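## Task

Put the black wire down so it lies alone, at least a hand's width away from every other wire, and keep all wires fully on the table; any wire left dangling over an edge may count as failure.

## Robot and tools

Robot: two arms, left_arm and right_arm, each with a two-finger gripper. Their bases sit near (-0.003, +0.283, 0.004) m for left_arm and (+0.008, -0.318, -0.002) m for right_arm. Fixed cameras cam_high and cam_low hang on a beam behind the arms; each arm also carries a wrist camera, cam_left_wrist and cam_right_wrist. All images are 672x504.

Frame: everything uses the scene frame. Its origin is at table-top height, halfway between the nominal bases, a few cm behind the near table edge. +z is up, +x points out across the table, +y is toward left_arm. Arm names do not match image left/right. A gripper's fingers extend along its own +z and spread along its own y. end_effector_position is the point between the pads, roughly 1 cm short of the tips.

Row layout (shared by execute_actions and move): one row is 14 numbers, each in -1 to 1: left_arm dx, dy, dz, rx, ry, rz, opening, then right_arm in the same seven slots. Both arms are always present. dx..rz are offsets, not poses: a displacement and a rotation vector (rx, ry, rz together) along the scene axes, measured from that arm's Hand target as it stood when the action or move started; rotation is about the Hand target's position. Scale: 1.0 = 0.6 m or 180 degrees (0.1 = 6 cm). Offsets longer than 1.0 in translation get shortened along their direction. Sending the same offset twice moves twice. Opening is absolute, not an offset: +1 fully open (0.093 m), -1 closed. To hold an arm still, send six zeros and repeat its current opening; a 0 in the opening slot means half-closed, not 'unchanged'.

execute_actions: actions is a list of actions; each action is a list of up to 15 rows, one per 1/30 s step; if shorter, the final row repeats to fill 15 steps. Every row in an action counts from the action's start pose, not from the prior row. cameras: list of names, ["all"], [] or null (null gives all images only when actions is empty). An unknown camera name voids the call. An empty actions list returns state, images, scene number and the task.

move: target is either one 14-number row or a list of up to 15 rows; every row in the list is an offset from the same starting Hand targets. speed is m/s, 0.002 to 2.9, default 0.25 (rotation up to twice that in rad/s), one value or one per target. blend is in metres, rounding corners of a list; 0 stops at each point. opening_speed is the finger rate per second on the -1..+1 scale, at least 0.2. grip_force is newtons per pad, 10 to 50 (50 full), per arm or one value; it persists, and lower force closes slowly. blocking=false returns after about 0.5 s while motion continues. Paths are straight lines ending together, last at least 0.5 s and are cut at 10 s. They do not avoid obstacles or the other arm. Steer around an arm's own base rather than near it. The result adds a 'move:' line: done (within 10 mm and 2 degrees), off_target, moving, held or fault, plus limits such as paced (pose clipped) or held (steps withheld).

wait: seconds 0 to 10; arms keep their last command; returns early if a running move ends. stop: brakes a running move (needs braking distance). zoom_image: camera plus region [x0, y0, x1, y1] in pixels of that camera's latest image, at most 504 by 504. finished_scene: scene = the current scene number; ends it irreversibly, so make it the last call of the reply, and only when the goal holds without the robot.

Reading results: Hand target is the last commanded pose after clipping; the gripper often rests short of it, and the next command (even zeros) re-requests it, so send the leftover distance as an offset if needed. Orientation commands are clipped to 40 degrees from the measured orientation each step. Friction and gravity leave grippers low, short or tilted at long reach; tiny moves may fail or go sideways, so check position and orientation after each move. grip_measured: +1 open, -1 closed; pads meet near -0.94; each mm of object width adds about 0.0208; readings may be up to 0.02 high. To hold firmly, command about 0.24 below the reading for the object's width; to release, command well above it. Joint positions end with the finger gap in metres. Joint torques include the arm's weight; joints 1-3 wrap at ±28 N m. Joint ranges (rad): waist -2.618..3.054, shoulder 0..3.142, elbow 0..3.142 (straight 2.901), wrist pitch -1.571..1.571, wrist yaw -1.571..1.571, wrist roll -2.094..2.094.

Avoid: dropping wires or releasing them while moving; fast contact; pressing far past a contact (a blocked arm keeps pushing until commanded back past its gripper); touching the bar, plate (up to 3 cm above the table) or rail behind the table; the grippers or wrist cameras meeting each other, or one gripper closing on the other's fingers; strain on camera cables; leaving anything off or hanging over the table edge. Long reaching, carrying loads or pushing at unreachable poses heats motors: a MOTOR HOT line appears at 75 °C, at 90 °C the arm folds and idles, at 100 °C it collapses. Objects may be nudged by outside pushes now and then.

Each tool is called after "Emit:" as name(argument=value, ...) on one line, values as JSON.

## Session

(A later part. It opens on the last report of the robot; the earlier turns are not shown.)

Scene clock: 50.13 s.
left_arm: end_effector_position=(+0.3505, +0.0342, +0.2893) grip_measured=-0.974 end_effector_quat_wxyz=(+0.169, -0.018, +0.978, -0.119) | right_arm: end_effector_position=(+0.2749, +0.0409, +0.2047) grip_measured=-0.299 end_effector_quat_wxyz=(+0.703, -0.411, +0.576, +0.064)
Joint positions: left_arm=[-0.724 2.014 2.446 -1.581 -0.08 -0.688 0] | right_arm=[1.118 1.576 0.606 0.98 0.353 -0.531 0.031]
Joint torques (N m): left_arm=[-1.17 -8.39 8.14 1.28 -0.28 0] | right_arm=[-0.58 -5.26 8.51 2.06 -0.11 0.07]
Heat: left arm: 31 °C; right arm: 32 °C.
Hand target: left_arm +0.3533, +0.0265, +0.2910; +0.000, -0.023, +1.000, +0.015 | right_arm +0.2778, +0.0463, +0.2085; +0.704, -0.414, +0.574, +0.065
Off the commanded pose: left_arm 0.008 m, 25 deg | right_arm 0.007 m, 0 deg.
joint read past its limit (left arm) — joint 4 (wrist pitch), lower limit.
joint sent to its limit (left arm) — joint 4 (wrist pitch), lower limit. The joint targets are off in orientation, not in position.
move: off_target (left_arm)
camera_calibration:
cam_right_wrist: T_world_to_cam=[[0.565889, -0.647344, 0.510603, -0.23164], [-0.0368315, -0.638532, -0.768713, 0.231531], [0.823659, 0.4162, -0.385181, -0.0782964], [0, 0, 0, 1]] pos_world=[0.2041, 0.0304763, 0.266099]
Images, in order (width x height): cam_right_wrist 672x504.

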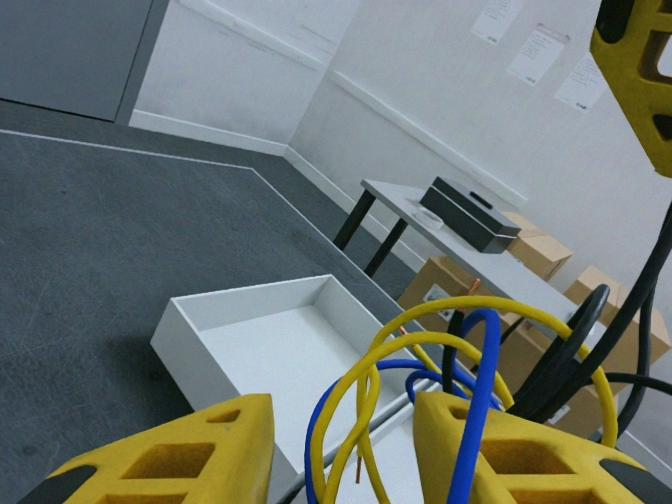

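Emit:
move(target=[0,0,0,0,0,0,-1, 0,0,0,0,0,0,-1], speed=0.1, opening_speed=0.8, cameras=["cam_right_wrist","cam_left_wrist"])

Scene clock: 54.60 s.
left_arm: end_effector_position=(+0.3505, +0.0342, +0.2893) grip_measured=-0.974 end_effector_quat_wxyz=(+0.169, -0.018, +0.978, -0.119) | right_arm: end_effector_position=(+0.2748, +0.0410, +0.2047) grip_measured=-0.977 end_effector_quat_wxyz=(+0.703, -0.411, +0.576, +0.065)
Joint positions: left_arm=[-0.724 2.014 2.446 -1.581 -0.08 -0.688 0] | right_arm=[1.118 1.576 0.606 0.98 0.352 -0.531 0]
Joint torques (N m): left_arm=[-1.1 -8.54 8.16 1.28 -0.29 0.04] | right_arm=[-0.58 -5.15 8.5 2.05 -0.11 0.05]
Heat: left arm: 31 °C; right arm: 32 °C.
Hand target: left_arm +0.3533, +0.0265, +0.2910; +0.000, -0.023, +1.000, +0.015 | right_arm +0.2778, +0.0463, +0.2085; +0.704, -0.414, +0.574, +0.065
Off the commanded pose: left_arm 0.008 m, 25 deg | right_arm 0.007 m, 0 deg.
joint read past its limit (left arm) — joint 4 (wrist pitch), lower limit.
joint sent to its limit (left arm) — joint 4 (wrist pitch), lower limit. The joint targets are off in orientation, not in position.
move: off_target (left_arm)
camera_calibration:
cam_left_wrist: T_world_to_cam=[[-0.0254802, -0.969237, 0.244808, -0.0275993], [-0.994791, 0.0487625, 0.0895188, 0.358568], [-0.0987024, -0.241251, -0.96543, 0.409192], [0, 0, 0, 1]] pos_world=[0.396385, 0.0544832, 0.369704]
cam_right_wrist: T_world_to_cam=[[0.566356, -0.646922, 0.51062, -0.231696], [-0.0363546, -0.638571, -0.768704, 0.231428], [0.823359, 0.416796, -0.385177, -0.0781709], [0, 0, 0, 1]] pos_world=[0.203999, 0.0304752, 0.266099]
Images, in order (width x height): cam_left_wrist 672x504, cam_right_wrist 672x504.

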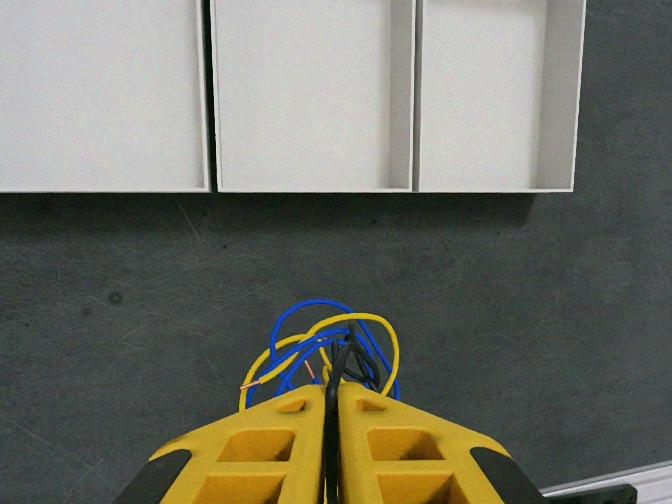

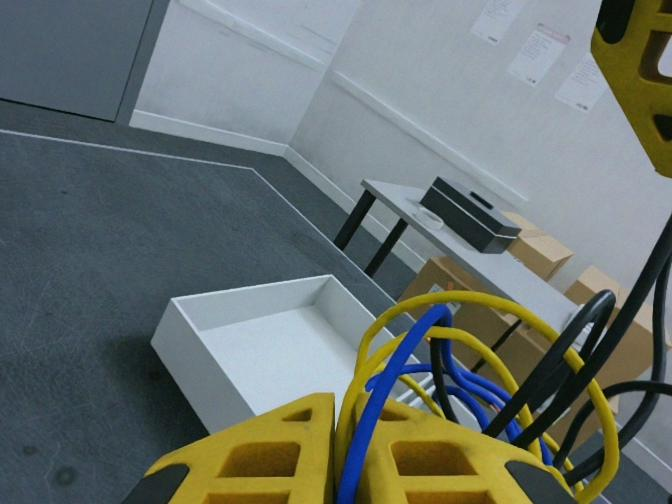

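Emit:
move(target=[0.0,0.06,0.02,0,0,0,-1, -0.09,-0.08,0,0,0,0,-1], speed=0.07, cameras=["cam_right_wrist","cam_high"])

Scene clock: 58.40 s.
left_arm: end_effector_position=(+0.3552, +0.0539, +0.2893) grip_measured=-0.974 end_effector_quat_wxyz=(+0.169, -0.021, +0.979, -0.111) | right_arm: end_effector_position=(+0.2275, +0.0020, +0.2197) grip_measured=-0.977 end_effector_quat_wxyz=(+0.715, -0.401, +0.568, +0.075)
Joint positions: left_arm=[-0.678 1.984 2.408 -1.581 -0.074 -0.649 0] | right_arm=[1.212 1.317 0.417 0.951 0.438 -0.531 0]
Joint velocities: left_arm=[within noise] | right_arm=[-0.007 0.017 0.012 0.022 -0.066 0.154 0]
Joint torques (N m): left_arm=[1.13 -13.72 4.82 1.3 -0.23 0.25] | right_arm=[0.68 -5.01 4.72 1.86 0.09 0.05]
Heat: left arm: 32 °C; right arm: 32 °C.
Hand target: left_arm +0.3533, +0.0625, +0.3030; +0.000, -0.022, +1.000, +0.015 | right_arm +0.2238, -0.0017, +0.2086; +0.704, -0.414, +0.574, +0.065
Off the commanded pose: left_arm 0.016 m, 24 deg | right_arm 0.012 m, 2 deg.
joint read past its limit (left arm) — joint 4 (wrist pitch), lower limit.
joint sent to its limit (left arm) — joint 4 (wrist pitch), lower limit. The joint targets are off in orientation, not in position.
move: off_target (left_arm, right_arm)
camera_calibration:
cam_right_wrist: T_world_to_cam=[[0.563307, -0.661827, 0.494643, -0.233584], [-0.0193274, -0.609052, -0.792895, 0.217724], [0.826022, 0.437083, -0.355874, -0.0243301], [0, 0, 0, 1]] pos_world=[0.155884, -0.0113524, 0.279514]
Images, in order (width x height): cam_high 672x504, cam_right_wrist 672x504.

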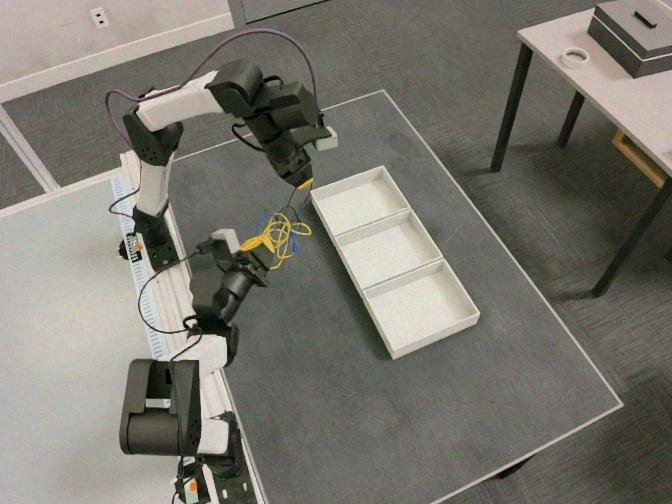

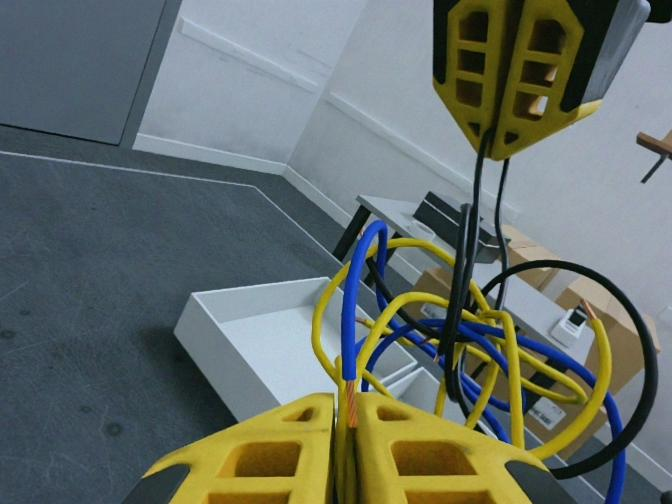

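Emit:
zoom_image(camera="cam_right_wrist", region=[300, 130, 672, 504])

Scaled by 1.348.

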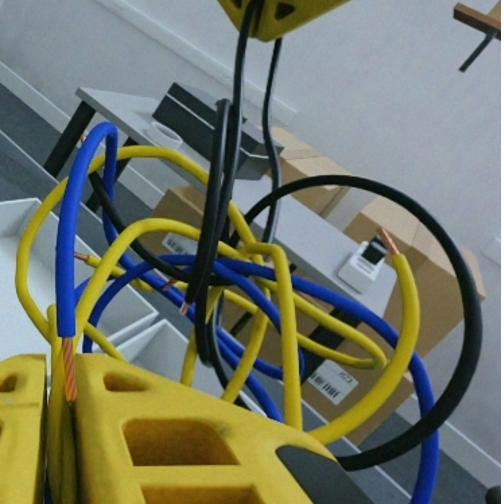

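Emit:
move(target=[0.0,0.06,0.01,0,0,0,-1, 0,0,0,0,0,0,-1], speed=0.06, cameras=["cam_right_wrist"])

Emit:
zoom_image(camera="cam_right_wrist", region=[300, 130, 672, 504])

Scene clock: 62.93 s.
left_arm: end_effector_position=(+0.3537, +0.0862, +0.2949) grip_measured=-0.974 end_effector_quat_wxyz=(+0.168, -0.020, +0.980, -0.107) | right_arm: end_effector_position=(+0.2276, +0.0020, +0.2196) grip_measured=-0.977 end_effector_quat_wxyz=(+0.715, -0.401, +0.568, +0.075)
Joint positions: left_arm=[-0.607 1.909 2.332 -1.582 -0.05 -0.581 0] | right_arm=[1.212 1.317 0.417 0.951 0.439 -0.531 0]
Joint torques (N m): left_arm=[1.36 -13.3 4.96 1.28 -0.38 0.26] | right_arm=[0.66 -5.05 4.79 1.85 0.07 0.04]
Heat: left arm: 34 °C; right arm: 32 °C.
Hand target: left_arm +0.3533, +0.0985, +0.3090; +0.000, -0.022, +1.000, +0.015 | right_arm +0.2238, -0.0016, +0.2086; +0.704, -0.414, +0.574, +0.065
Off the commanded pose: left_arm 0.019 m, 24 deg | right_arm 0.012 m, 2 deg.
joint read past its limit (left arm) — joint 4 (wrist pitch), lower limit.
joint sent to its limit (left arm) — joint 4 (wrist pitch), lower limit. The joint targets are off in orientation, not in position.
move: off_target (left_arm, right_arm)
camera_calibration:
cam_right_wrist: T_world_to_cam=[[0.563077, -0.661873, 0.494842, -0.233554], [-0.0195864, -0.609309, -0.792691, 0.217625], [0.826172, 0.436654, -0.356052, -0.0243451], [0, 0, 0, 1]] pos_world=[0.155885, -0.0113516, 0.279414]
Images, in order (width x height): cam_right_wrist 672x504.

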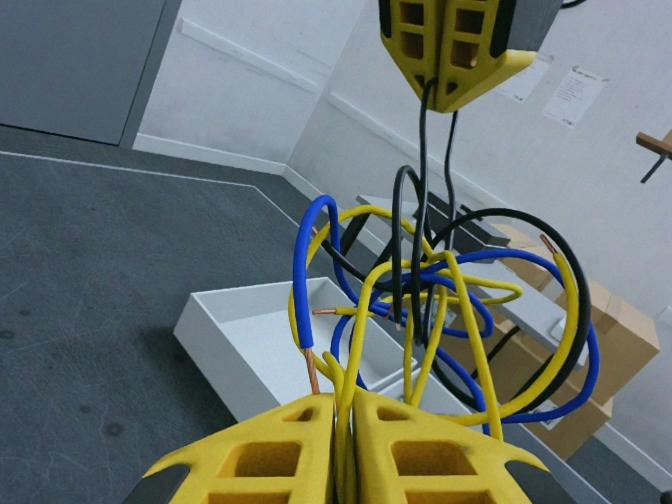

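Scaled by 1.348.

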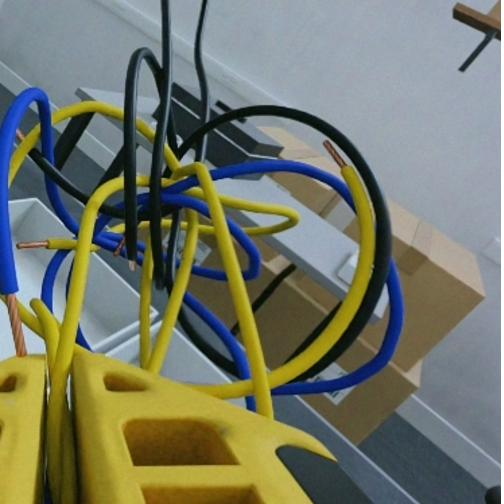

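Emit:
move(target=[0.0,0.06,0.01,0,0,0,-1, 0,0,0,0,0,0,-1], speed=0.06, cameras=["cam_right_wrist"])

Emit:
zoom_image(camera="cam_right_wrist", region=[270, 130, 642, 504])

Scene clock: 67.33 s.
left_arm: end_effector_position=(+0.3521, +0.1183, +0.3006) grip_measured=-0.974 end_effector_quat_wxyz=(+0.170, -0.019, +0.980, -0.103) | right_arm: end_effector_position=(+0.2276, +0.0020, +0.2196) grip_measured=-0.977 end_effector_quat_wxyz=(+0.715, -0.401, +0.568, +0.075)
Joint positions: left_arm=[-0.53 1.843 2.273 -1.586 -0.029 -0.507 0] | right_arm=[1.212 1.317 0.417 0.951 0.439 -0.531 0]
Joint torques (N m): left_arm=[2.04 -12.62 5.18 1.33 -0.56 0.3] | right_arm=[0.68 -4.98 4.72 1.85 0.07 0.06]
Heat: left arm: 35 °C; right arm: 32 °C.
Hand target: left_arm +0.3532, +0.1344, +0.3150; +0.000, -0.022, +1.000, +0.015 | right_arm +0.2238, -0.0016, +0.2086; +0.704, -0.414, +0.574, +0.065
Off the commanded pose: left_arm 0.022 m, 24 deg | right_arm 0.012 m, 2 deg.
joint read past its limit (left arm) — joint 4 (wrist pitch), lower limit.
joint sent to its limit (left arm) — joint 4 (wrist pitch), lower limit. The joint targets are off in orientation, not in position.
move: off_target (left_arm, right_arm)
camera_calibration:
cam_right_wrist: T_world_to_cam=[[0.563077, -0.661873, 0.494842, -0.233554], [-0.0195864, -0.609309, -0.792691, 0.217625], [0.826172, 0.436654, -0.356052, -0.0243451], [0, 0, 0, 1]] pos_world=[0.155885, -0.0113516, 0.279414]
Images, in order (width x height): cam_right_wrist 672x504.

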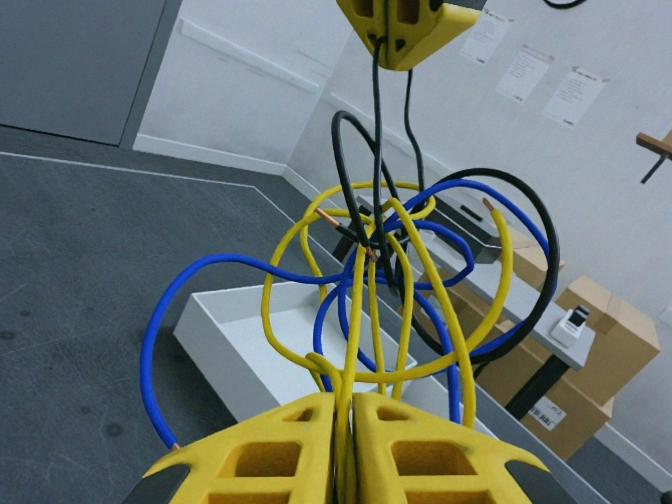

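Scaled by 1.348.

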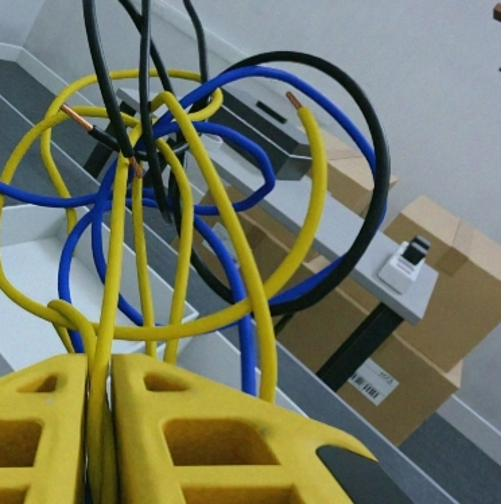

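Emit:
move(target=[0.0,0.08,0.01,0,0,0,-1, 0,0,0,0,0,0,-1], speed=0.06, cameras=["cam_right_wrist"])

Emit:
zoom_image(camera="cam_right_wrist", region=[230, 130, 602, 504])

Scene clock: 71.70 s.
left_arm: end_effector_position=(+0.3494, +0.1614, +0.3073) grip_measured=-0.974 end_effector_quat_wxyz=(+0.174, -0.017, +0.980, -0.099) | right_arm: end_effector_position=(+0.2258, +0.0035, +0.2206) grip_measured=-0.977 end_effector_quat_wxyz=(+0.716, -0.402, +0.565, +0.079)
Joint positions: left_arm=[-0.412 1.771 2.218 -1.599 0.01 -0.394 0] | right_arm=[1.215 1.317 0.417 0.955 0.431 -0.531 0]
Joint torques (N m): left_arm=[2.5 -11.85 4.94 1.51 -0.79 0.24] | right_arm=[0.35 -5 4.81 1.81 0.14 0.03]
Heat: left arm: 36 °C; right arm: 32 °C.
Hand target: left_arm +0.3533, +0.1825, +0.3211; +0.000, -0.022, +1.000, +0.015 | right_arm +0.2238, -0.0016, +0.2086; +0.704, -0.414, +0.574, +0.065
Off the commanded pose: left_arm 0.025 m, 24 deg | right_arm 0.013 m, 3 deg.
joint read past its limit (left arm) — joint 4 (wrist pitch), lower limit.
joint sent to its limit (left arm) — joint 4 (wrist pitch), lower limit. The joint targets are off in orientation, not in position.
move: off_target (left_arm, right_arm)
camera_calibration:
cam_right_wrist: T_world_to_cam=[[0.568882, -0.657926, 0.493464, -0.233011], [-0.0118231, -0.606496, -0.794999, 0.21806], [0.822334, 0.446426, -0.352803, -0.0230312], [0, 0, 0, 1]] pos_world=[0.154073, -0.0107698, 0.280215]
Images, in order (width x height): cam_right_wrist 672x504.

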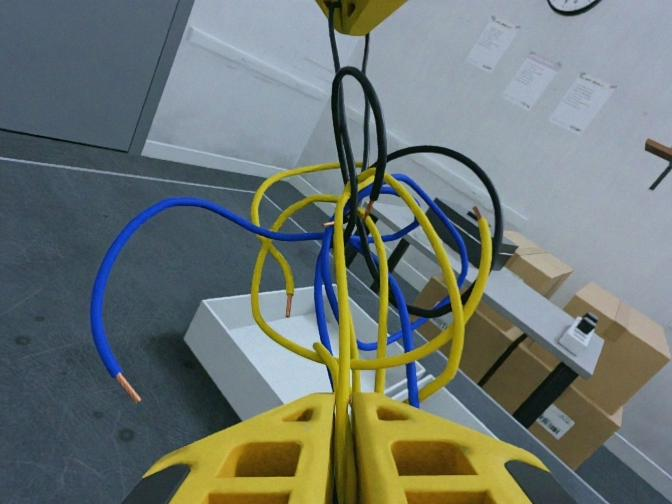

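Scaled by 1.348.

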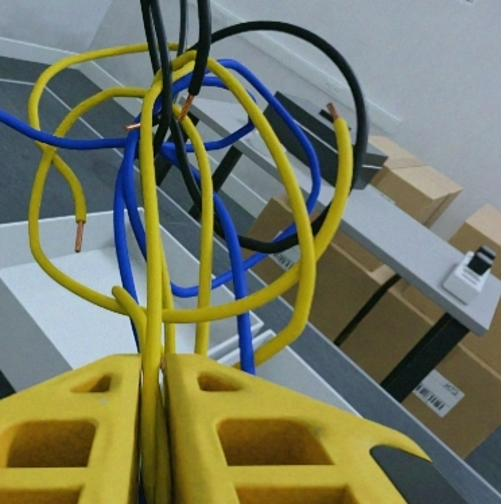

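Emit:
move(target=[0.02,0.08,0.02,0,0,0,-1, 0,-0.05,0,0,0,0,-1], speed=0.06, cameras=["cam_right_wrist"])

Emit:
zoom_image(camera="cam_right_wrist", region=[200, 30, 572, 404])

Scene clock: 76.23 s.
left_arm: end_effector_position=(+0.3571, +0.1947, +0.3114) grip_measured=-0.974 end_effector_quat_wxyz=(+0.180, -0.017, +0.977, -0.111) | right_arm: end_effector_position=(+0.2179, -0.0179, +0.2369) grip_measured=-0.977 end_effector_quat_wxyz=(+0.730, -0.400, +0.545, +0.101)
Joint positions: left_arm=[-0.286 1.755 2.218 -1.6 0.081 -0.282 0] | right_arm=[1.174 1.169 0.352 0.921 0.347 -0.531 0]
Joint torques (N m): left_arm=[4.33 -11.67 7.49 1.52 -1.19 0.36] | right_arm=[-1.54 -4.18 3.44 1.48 0.39 0.03]
Heat: left arm: 36 °C; right arm: 32 °C.
Hand target: left_arm +0.3652, +0.2305, +0.3330; +0.000, -0.022, +1.000, +0.015 | right_arm +0.2238, -0.0316, +0.2087; +0.704, -0.414, +0.574, +0.065
Off the commanded pose: left_arm 0.043 m, 25 deg | right_arm 0.032 m, 6 deg.
joint read past its limit (left arm) — joint 4 (wrist pitch), lower limit.
joint sent to its limit (left arm) — joint 4 (wrist pitch), lower limit. The joint targets are off in orientation, not in position.
move: off_target (left_arm, right_arm)
camera_calibration:
cam_right_wrist: T_world_to_cam=[[0.584966, -0.653052, 0.480977, -0.251196], [0.035064, -0.572106, -0.81943, 0.214218], [0.8103, 0.496203, -0.311764, -0.00751518], [0, 0, 0, 1]] pos_world=[0.145519, -0.0377597, 0.294013]
Images, in order (width x height): cam_right_wrist 672x504.

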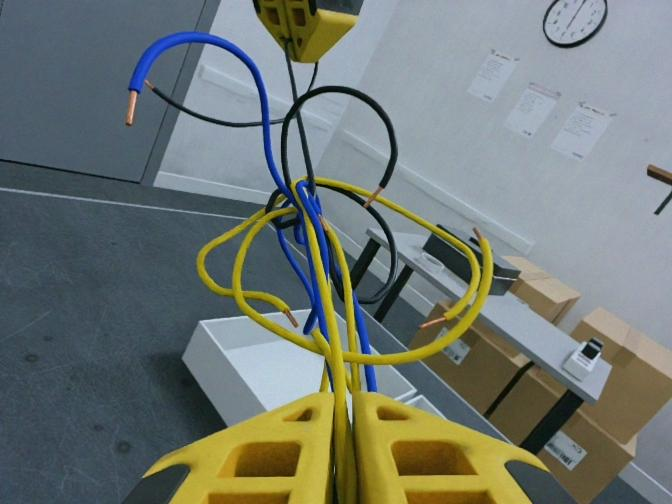

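Scaled by 1.348.

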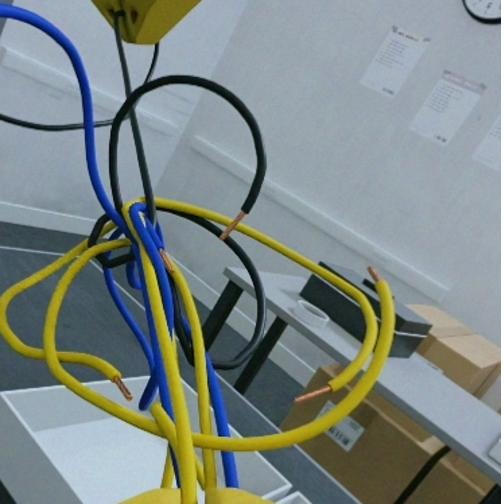

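Emit:
zoom_image(camera="cam_right_wrist", region=[230, 130, 430, 330])

Scaled by 2.520.

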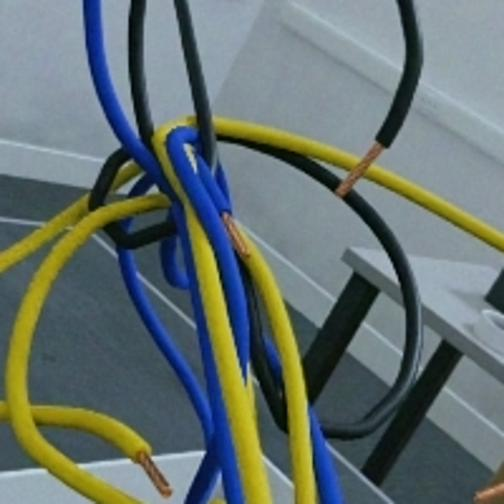

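Emit:
move(target=[[0.0,-0.12,0.0,0,0,0,-1, 0,0,0,0,0,0,-1]], speed=0.1, cameras=["cam_right_wrist","cam_low"])

Emit:
zoom_image(camera="cam_right_wrist", region=[200, 100, 450, 350])

Scene clock: 80.77 s.
left_arm: end_effector_position=(+0.3587, +0.1597, +0.3269) grip_measured=-0.974 end_effector_quat_wxyz=(+0.220, -0.015, +0.972, -0.087) | right_arm: end_effector_position=(+0.2216, -0.0240, +0.2190) grip_measured=-0.977 end_effector_quat_wxyz=(+0.713, -0.409, +0.563, +0.081)
Joint positions: left_arm=[-0.44 1.78 2.29 -1.584 -0.058 -0.4 0] | right_arm=[1.168 1.169 0.331 0.883 0.371 -0.531 0]
Joint torques (N m): left_arm=[-0.51 -6.54 8.21 1.46 -0.43 0.04] | right_arm=[-0.95 -4.01 5.05 1.94 0.15 0.06]
Heat: left arm: 35 °C; right arm: 32 °C.
Hand target: left_arm +0.3652, +0.1586, +0.3331; +0.000, -0.022, +1.000, +0.015 | right_arm +0.2238, -0.0317, +0.2085; +0.704, -0.414, +0.574, +0.065
Off the commanded pose: left_arm 0.009 m, 28 deg | right_arm 0.013 m, 2 deg.
joint read past its limit (left arm) — joint 4 (wrist pitch), lower limit.
joint sent to its limit (left arm) — joint 4 (wrist pitch), lower limit. The joint targets are off in orientation, not in position.
move: off_target (left_arm, right_arm)
camera_calibration:
cam_right_wrist: T_world_to_cam=[[0.578315, -0.645442, 0.498956, -0.251031], [-0.00487497, -0.614328, -0.789036, 0.197033], [0.815799, 0.453879, -0.358422, -0.00505645], [0, 0, 0, 1]] pos_world=[0.15026, -0.0386875, 0.278907]
Images, in order (width x height): cam_low 672x504, cam_right_wrist 672x504.

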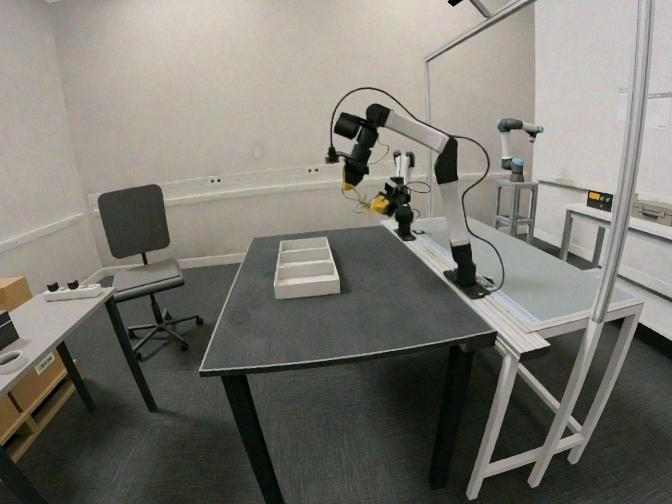

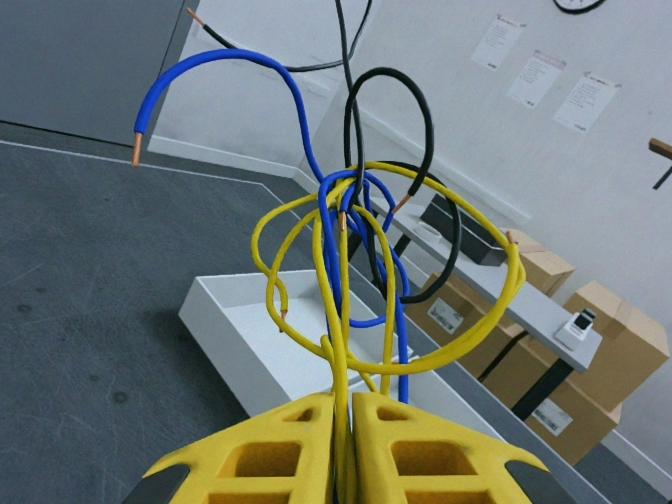

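Scaled by 2.016.

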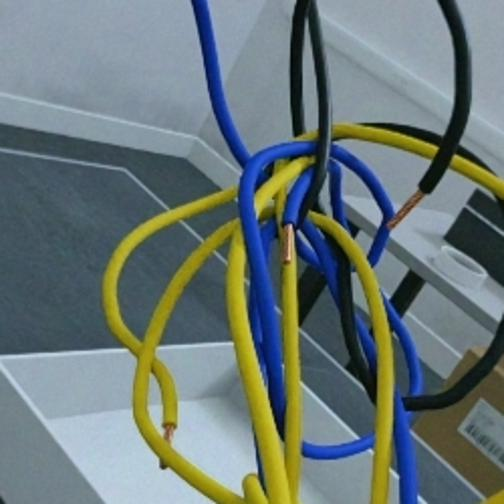

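Emit:
move(target=[-0.04,0.0,0.16,0,0,0,-1, 0,-0.03,-0.06,0,0,0,-1], speed=0.1, cameras=["cam_right_wrist"])

Emit:
zoom_image(camera="cam_right_wrist", region=[220, 80, 470, 330])

Scene clock: 84.10 s.
left_arm: end_effector_position=(+0.3424, +0.1356, +0.3910) grip_measured=-0.974 end_effector_quat_wxyz=(+0.283, -0.009, +0.942, -0.177) | right_arm: end_effector_position=(+0.2176, -0.0417, +0.2204) grip_measured=-0.977 end_effector_quat_wxyz=(+0.751, -0.378, +0.532, +0.105)
Joint positions: left_arm=[-0.485 1.759 2.48 -1.599 0.032 -0.452 0] | right_arm=[1.129 1.211 0.21 1.17 0.314 -0.531 0]
Joint torques (N m): left_arm=[1.47 -11.78 9.24 1.93 -0.86 0.09] | right_arm=[-1.35 -1.37 2.21 1.16 0.29 0.05]
Heat: left arm: 36 °C; right arm: 32 °C.
Hand target: left_arm +0.3412, +0.1586, +0.4290; +0.000, -0.022, +1.000, +0.015 | right_arm +0.2238, -0.0496, +0.1725; +0.704, -0.414, +0.574, +0.065
Off the commanded pose: left_arm 0.045 m, 40 deg | right_arm 0.049 m, 9 deg.
joint read past its limit (left arm) — joint 4 (wrist pitch), lower limit.
joint sent to its limit (left arm) — joint 4 (wrist pitch), lower limit. The joint targets are off in orientation, not in position.
move: off_target (left_arm, right_arm)
camera_calibration:
cam_right_wrist: T_world_to_cam=[[0.560189, -0.687062, 0.462746, -0.250684], [0.056209, -0.52581, -0.848743, 0.190822], [0.826456, 0.501467, -0.255934, -0.0162296], [0, 0, 0, 1]] pos_world=[0.143118, -0.0637608, 0.273809]
Images, in order (width x height): cam_right_wrist 672x504.

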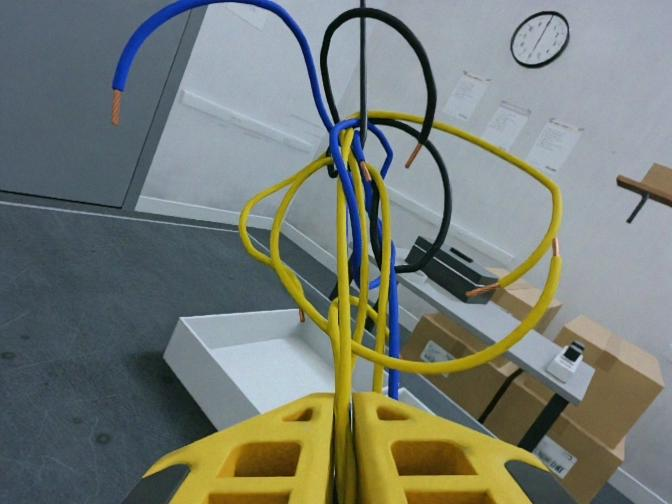

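Scaled by 2.016.

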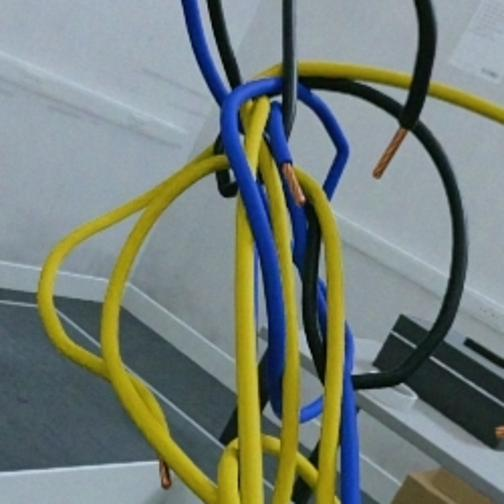

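Emit:
move(target=[0.03,0.06,0.03,0,0,0,-1, -0.03,-0.03,0,0,0,0,-1], speed=0.07, cameras=["cam_right_wrist"])

Emit:
zoom_image(camera="cam_right_wrist", region=[220, 50, 470, 300])

Scene clock: 90.90 s.
left_arm: end_effector_position=(+0.3411, +0.1420, +0.4186) grip_measured=-0.974 end_effector_quat_wxyz=(+0.273, -0.017, +0.917, -0.289) | right_arm: end_effector_position=(+0.1941, -0.0617, +0.2489) grip_measured=-0.977 end_effector_quat_wxyz=(+0.780, -0.356, +0.498, +0.129)
Joint positions: left_arm=[-0.341 1.758 2.552 -1.599 0.324 -0.442 0] | right_arm=[1.165 1.01 0.148 1.139 0.314 -0.545 0]
Joint torques (N m): left_arm=[7.02 -9.28 10.63 2.03 -1.53 0.24] | right_arm=[-0.08 -1.11 0.38 0.19 0.77 0.02]
Heat: left arm: 37 °C; right arm: 31 °C.
Hand target: left_arm +0.3592, +0.1946, +0.4471; +0.048, -0.022, +0.998, -0.038 | right_arm +0.2058, -0.0676, +0.1726; +0.704, -0.414, +0.574, +0.065
Off the commanded pose: left_arm 0.062 m, 48 deg; orientation clipped | right_arm 0.078 m, 16 deg.
joint read past its limit (left arm) — joint 4 (wrist pitch), lower limit.
joint sent to its limit (left arm) — joint 4 (wrist pitch), lower limit. The joint targets are off in position and orientation.
move: off_target (left_arm, right_arm); limits=paced
camera_calibration:
cam_right_wrist: T_world_to_cam=[[0.556996, -0.707691, 0.434659, -0.25806], [0.123244, -0.447135, -0.885935, 0.20686], [0.82132, 0.547032, -0.161834, 0.000949487], [0, 0, 0, 1]] pos_world=[0.117465, -0.0906522, 0.295586]
Images, in order (width x height): cam_right_wrist 672x504.

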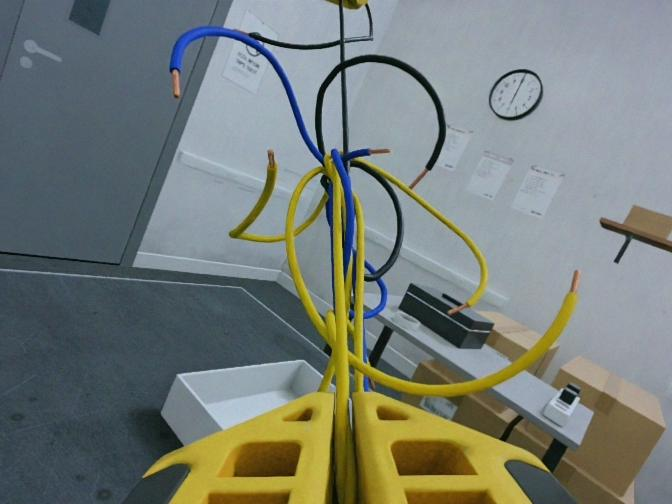

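Scaled by 2.016.

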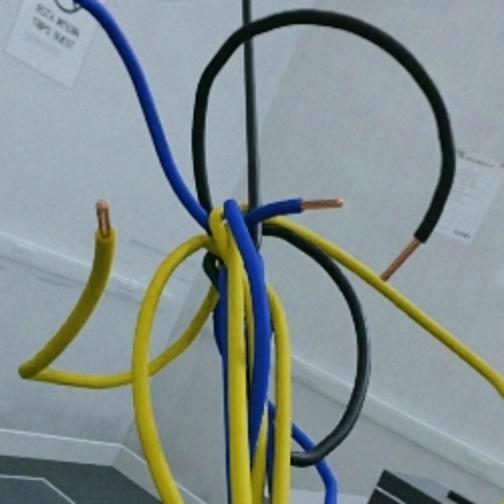

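Emit:
move(target=[0.02,0.06,-0.03,0,0,0,-1, -0.04,-0.09,0.06,0,0,0,-1], speed=0.07, cameras=["cam_right_wrist"])

Emit:
zoom_image(camera="cam_right_wrist", region=[220, 50, 470, 300])

Scene clock: 97.33 s.
left_arm: end_effector_position=(+0.3357, +0.1430, +0.4306) grip_measured=-0.975 end_effector_quat_wxyz=(+0.231, -0.002, +0.887, -0.399) | right_arm: end_effector_position=(+0.1640, -0.1134, +0.2738) grip_measured=-0.977 end_effector_quat_wxyz=(+0.774, -0.376, +0.493, +0.128)
Joint positions: left_arm=[-0.204 1.758 2.526 -1.599 0.655 -0.4 0] | right_arm=[1.162 0.333 0.17 0.417 0.283 -0.562 0]
Joint torques (N m): left_arm=[13.31 -9.58 7.04 1.9 -2.43 0.32] | right_arm=[-1.66 -0.35 4.1 -0.1 0.89 0.18]
Heat: left arm: 37 °C; right arm: 30 °C.
Hand target: left_arm +0.3713, +0.2306, +0.4291; +0.082, -0.019, +0.991, -0.103 | right_arm +0.1818, -0.1217, +0.2084; +0.704, -0.414, +0.574, +0.065
Off the commanded pose: left_arm 0.095 m, 49 deg; orientation clipped | right_arm 0.068 m, 15 deg.
joint read past its limit (left arm) — joint 4 (wrist pitch), lower limit.
joint sent to its limit (left arm) — joint 4 (wrist pitch), lower limit. The joint targets are off in position and orientation.
move: off_target (left_arm, right_arm); limits=paced
camera_calibration:
cam_right_wrist: T_world_to_cam=[[0.568469, -0.67913, 0.464355, -0.2955], [0.141412, -0.475364, -0.86835, 0.198527], [0.81046, 0.559295, -0.174193, 0.0644887], [0, 0, 0, 1]] pos_world=[0.0876428, -0.142378, 0.320841]
Images, in order (width x height): cam_right_wrist 672x504.

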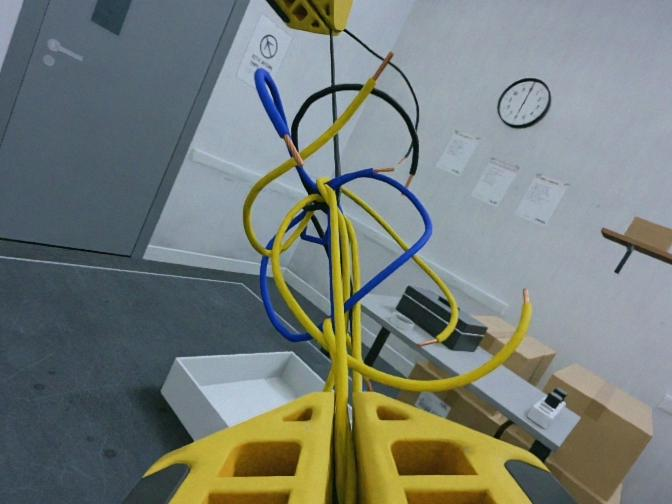

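Scaled by 2.016.

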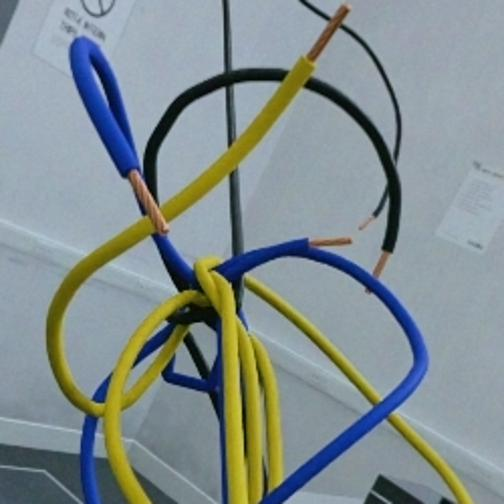

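Emit:
zoom_image(camera="cam_right_wrist", region=[270, 160, 390, 280])

Scaled by 4.200.

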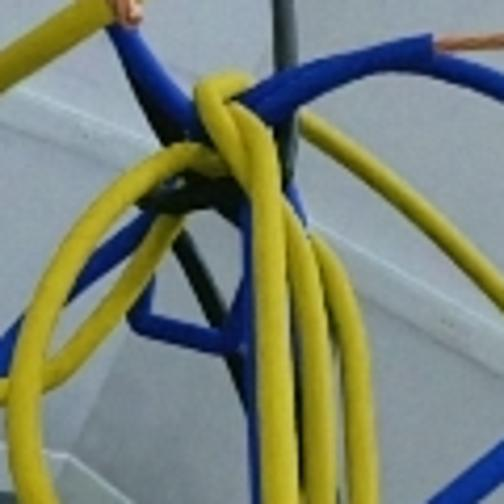

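Emit:
move(target=[[-0.044,-0.134,-0.082,0,0,0,-1, 0.005,0.036,-0.014,0,0,0,-1],[0.0,0.032,-0.115,0,0,0,-1, -0.053,-0.072,-0.014,0,0,0,-1]], speed=0.1, blend=[0.01,0], cameras=["cam_right_wrist","cam_high"])

Emit:
zoom_image(camera="cam_right_wrist", region=[220, 50, 470, 300])

Scene clock: 105.43 s.
left_arm: end_effector_position=(+0.3739, +0.2523, +0.3463) grip_measured=-0.978 end_effector_quat_wxyz=(+0.249, -0.049, +0.958, -0.135) | right_arm: end_effector_position=(+0.1525, -0.1584, +0.1888) grip_measured=-0.977 end_effector_quat_wxyz=(+0.668, -0.424, +0.610, +0.029)
Joint positions: left_arm=[-0.078 1.735 2.304 -1.575 0.189 -0.175 0] | right_arm=[1.459 -0.009 0.19 -0.329 0.75 -0.475 0]
Joint torques (N m): left_arm=[-0.95 -8.66 7.76 1.46 -0.12 0.24] | right_arm=[0.39 1.43 9.58 1.94 0.14 0.21]
Heat: left arm: 38 °C; right arm: 30 °C.
Hand target: left_arm +0.3713, +0.2498, +0.3600; +0.082, -0.019, +0.991, -0.103 | right_arm +0.1500, -0.1649, +0.2002; +0.704, -0.414, +0.574, +0.065
Off the commanded pose: left_arm 0.014 m, 20 deg | right_arm 0.013 m, 7 deg.
joint read past its limit (left arm) — joint 4 (wrist pitch), lower limit.
joint sent to its limit (left arm) — joint 4 (wrist pitch), lower limit. The joint targets are off in orientation, not in position.
joint sent to its limit (right arm) — joint 2 (shoulder), lower limit. The joint targets are off in orientation, not in position.
move: off_target (left_arm, right_arm)
camera_calibration:
cam_right_wrist: T_world_to_cam=[[0.558843, -0.63181, 0.537132, -0.284743], [-0.118706, -0.701991, -0.702223, 0.0774018], [0.820734, 0.328672, -0.467302, 0.101404], [0, 0, 0, 1]] pos_world=[0.085089, -0.158896, 0.254684]
Images, in order (width x height): cam_high 672x504, cam_right_wrist 672x504.

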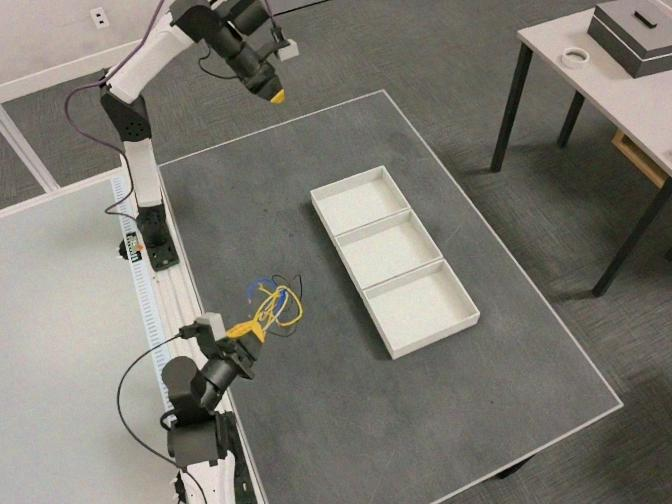

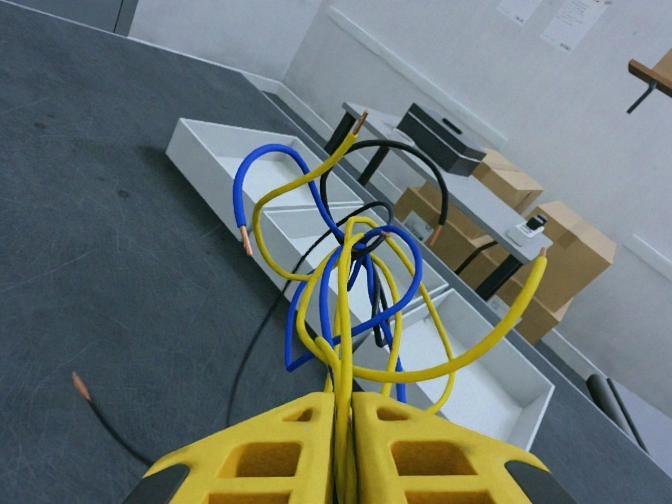

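Scaled by 2.016.

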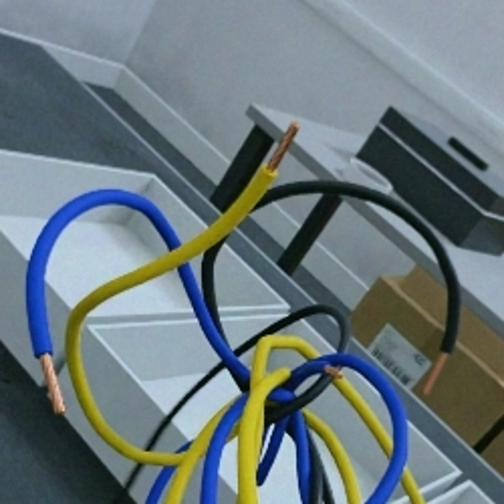

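Emit:
zoom_image(camera="cam_right_wrist", region=[270, 180, 430, 340])

Scaled by 3.150.

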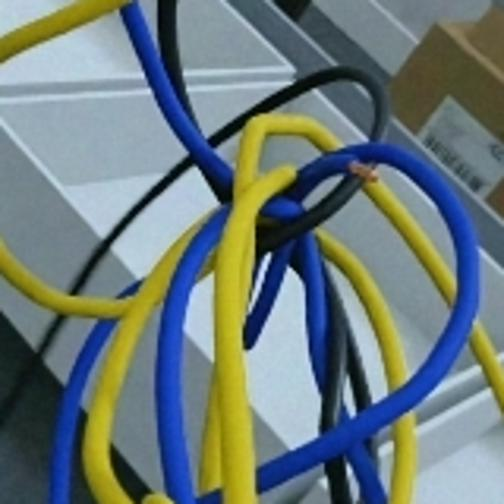

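Emit:
zoom_image(camera="cam_high", region=[210, 250, 340, 350])

Scaled by 3.877.

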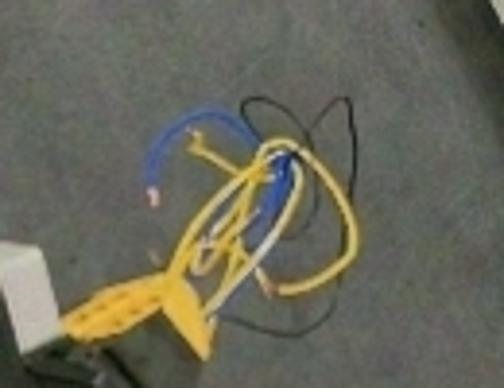

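Emit:
move(target=[-0.16,-0.45,-0.12,0,0,0,-0.3, 0,0,0,0,0,0,-1], speed=0.25, cameras=["cam_right_wrist","cam_left_wrist","cam_high"])

Scene clock: 115.13 s.
left_arm: end_effector_position=(+0.2743, -0.0159, +0.2850) grip_measured=-0.302 end_effector_quat_wxyz=(+0.119, -0.014, +0.982, -0.145) | right_arm: end_effector_position=(+0.1525, -0.1584, +0.1888) grip_measured=-0.977 end_effector_quat_wxyz=(+0.668, -0.424, +0.610, +0.029)
Joint positions: left_arm=[-0.925 1.935 2.307 -1.571 -0.051 -0.889 0.031] | right_arm=[1.459 -0.009 0.19 -0.329 0.75 -0.475 0]
Joint torques (N m): left_arm=[-0.35 -8.43 8.28 1.09 -0.17 0.01] | right_arm=[-0.35 1.73 9.43 2.02 0.05 0.23]
Heat: left arm: 37 °C; right arm: 32 °C.
Hand target: left_arm +0.2751, -0.0203, +0.2881; +0.082, -0.019, +0.991, -0.103 | right_arm +0.1519, -0.1623, +0.2006; +0.675, -0.412, +0.611, +0.038 (not the last commanded pose)
Off the commanded pose: left_arm 0.005 m, 6 deg | right_arm 0.013 m, 7 deg.
joint sent to its limit (left arm) — joint 4 (wrist pitch), lower limit. The joint targets are off in orientation, not in position.
move: off_target (left_arm, right_arm)
camera_calibration:
cam_left_wrist: T_world_to_cam=[[-0.0267527, -0.955246, 0.294599, -0.0906673], [-0.979537, 0.0838587, 0.182962, 0.255369], [-0.199479, -0.283676, -0.937943, 0.40464], [0, 0, 0, 1]] pos_world=[0.328435, 0.00676191, 0.359517]
cam_right_wrist: T_world_to_cam=[[0.558583, -0.631989, 0.537191, -0.284764], [-0.118925, -0.70198, -0.702198, 0.0774159], [0.820879, 0.32835, -0.467273, 0.101332], [0, 0, 0, 1]] pos_world=[0.0850894, -0.158896, 0.254684]
Images, in order (width x height): cam_high 672x504, cam_left_wrist 672x504, cam_right_wrist 672x504.

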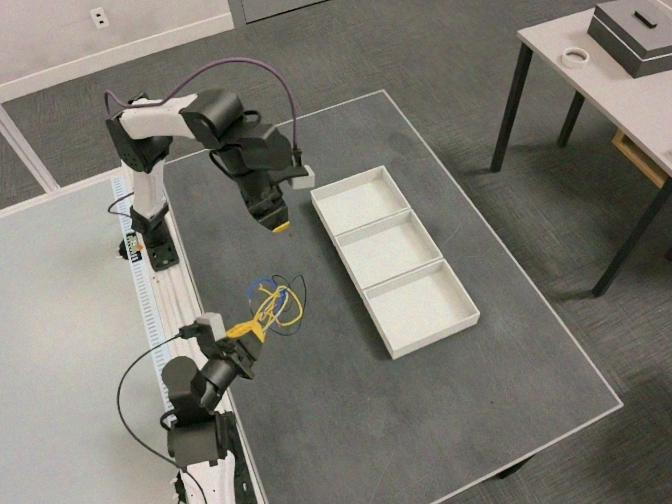

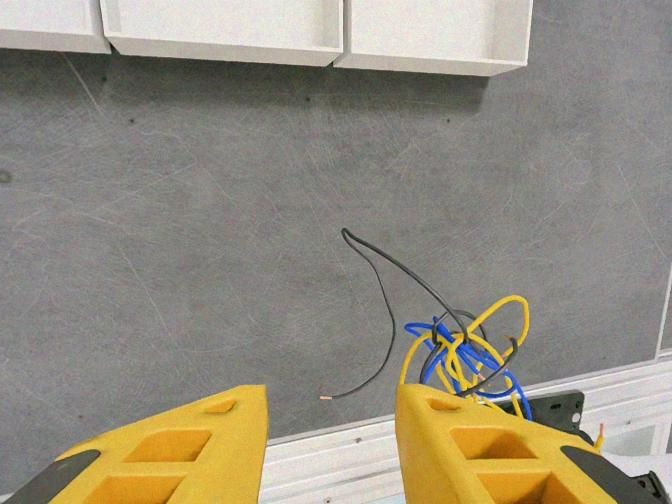

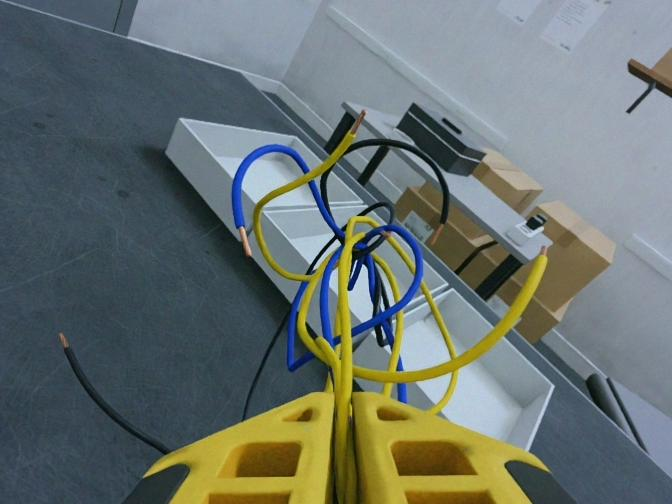

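Emit:
zoom_image(camera="cam_left_wrist", region=[300, 200, 620, 440])

Scaled by 1.575.

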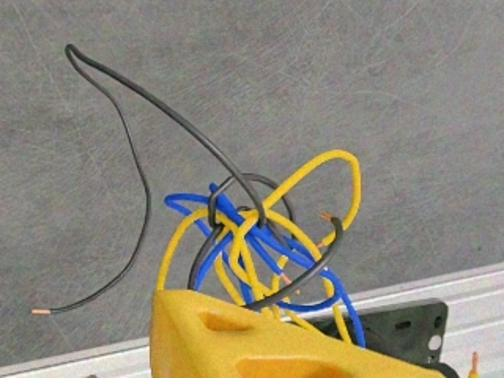

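Emit:
move(target=[0.0,-0.09,-0.06,0,0,0.25,-0.3, 0,0,0,0,0,0,-1], speed=0.2, cameras=["cam_right_wrist","cam_left_wrist"])

Scene clock: 120.33 s.
left_arm: end_effector_position=(+0.2757, -0.0674, +0.2525) grip_measured=-0.302 end_effector_quat_wxyz=(+0.128, -0.383, +0.904, -0.141) | right_arm: end_effector_position=(+0.1525, -0.1584, +0.1888) grip_measured=-0.977 end_effector_quat_wxyz=(+0.668, -0.424, +0.610, +0.029)
Joint positions: left_arm=[-1.068 2.128 2.443 -1.572 -0.256 -1.774 0.031] | right_arm=[1.459 -0.009 0.19 -0.329 0.75 -0.475 0]
Joint torques (N m): left_arm=[-1.14 -9.31 8.5 0.9 -0.47 -0.01] | right_arm=[-0.4 1.72 9.46 2.02 0.04 0.2]
Heat: left arm: 36 °C; right arm: 33 °C.
Hand target: left_arm +0.2752, -0.0743, +0.2521; +0.115, -0.396, +0.909, -0.064 | right_arm +0.1519, -0.1623, +0.2006; +0.675, -0.412, +0.611, +0.038
Off the commanded pose: left_arm 0.007 m, 9 deg | right_arm 0.012 m, 2 deg.
joint sent to its limit (left arm) — joint 4 (wrist pitch), lower limit. The joint targets are off in orientation, not in position.
move: off_target (left_arm, right_arm)
camera_calibration:
cam_left_wrist: T_world_to_cam=[[0.639655, -0.678346, 0.36151, -0.312194], [-0.768367, -0.577327, 0.276236, 0.140626], [0.0213258, -0.454468, -0.890508, 0.275427], [0, 0, 0, 1]] pos_world=[0.301875, -0.00541593, 0.319285]
cam_right_wrist: T_world_to_cam=[[0.558583, -0.631989, 0.537191, -0.284764], [-0.118925, -0.70198, -0.702198, 0.0774159], [0.820879, 0.32835, -0.467273, 0.101332], [0, 0, 0, 1]] pos_world=[0.0850894, -0.158896, 0.254684]
Images, in order (width x height): cam_left_wrist 672x504, cam_right_wrist 672x504.

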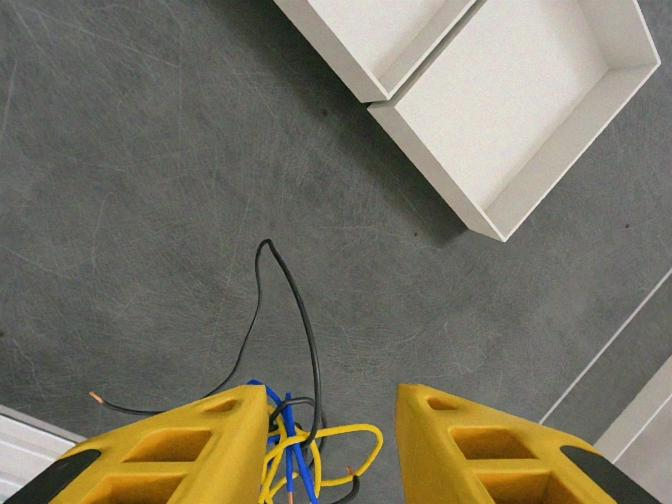

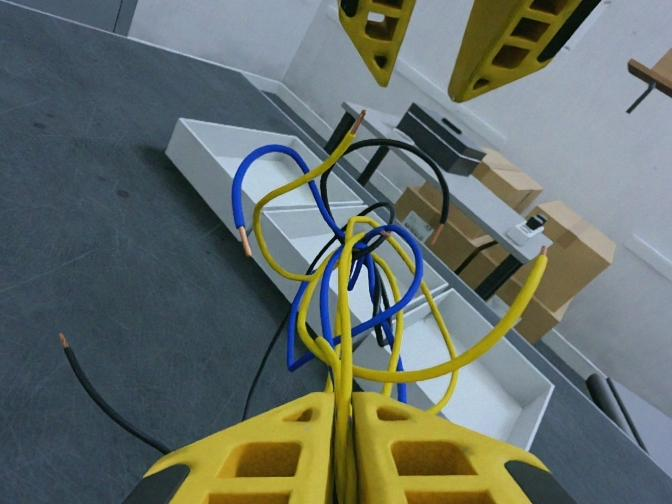

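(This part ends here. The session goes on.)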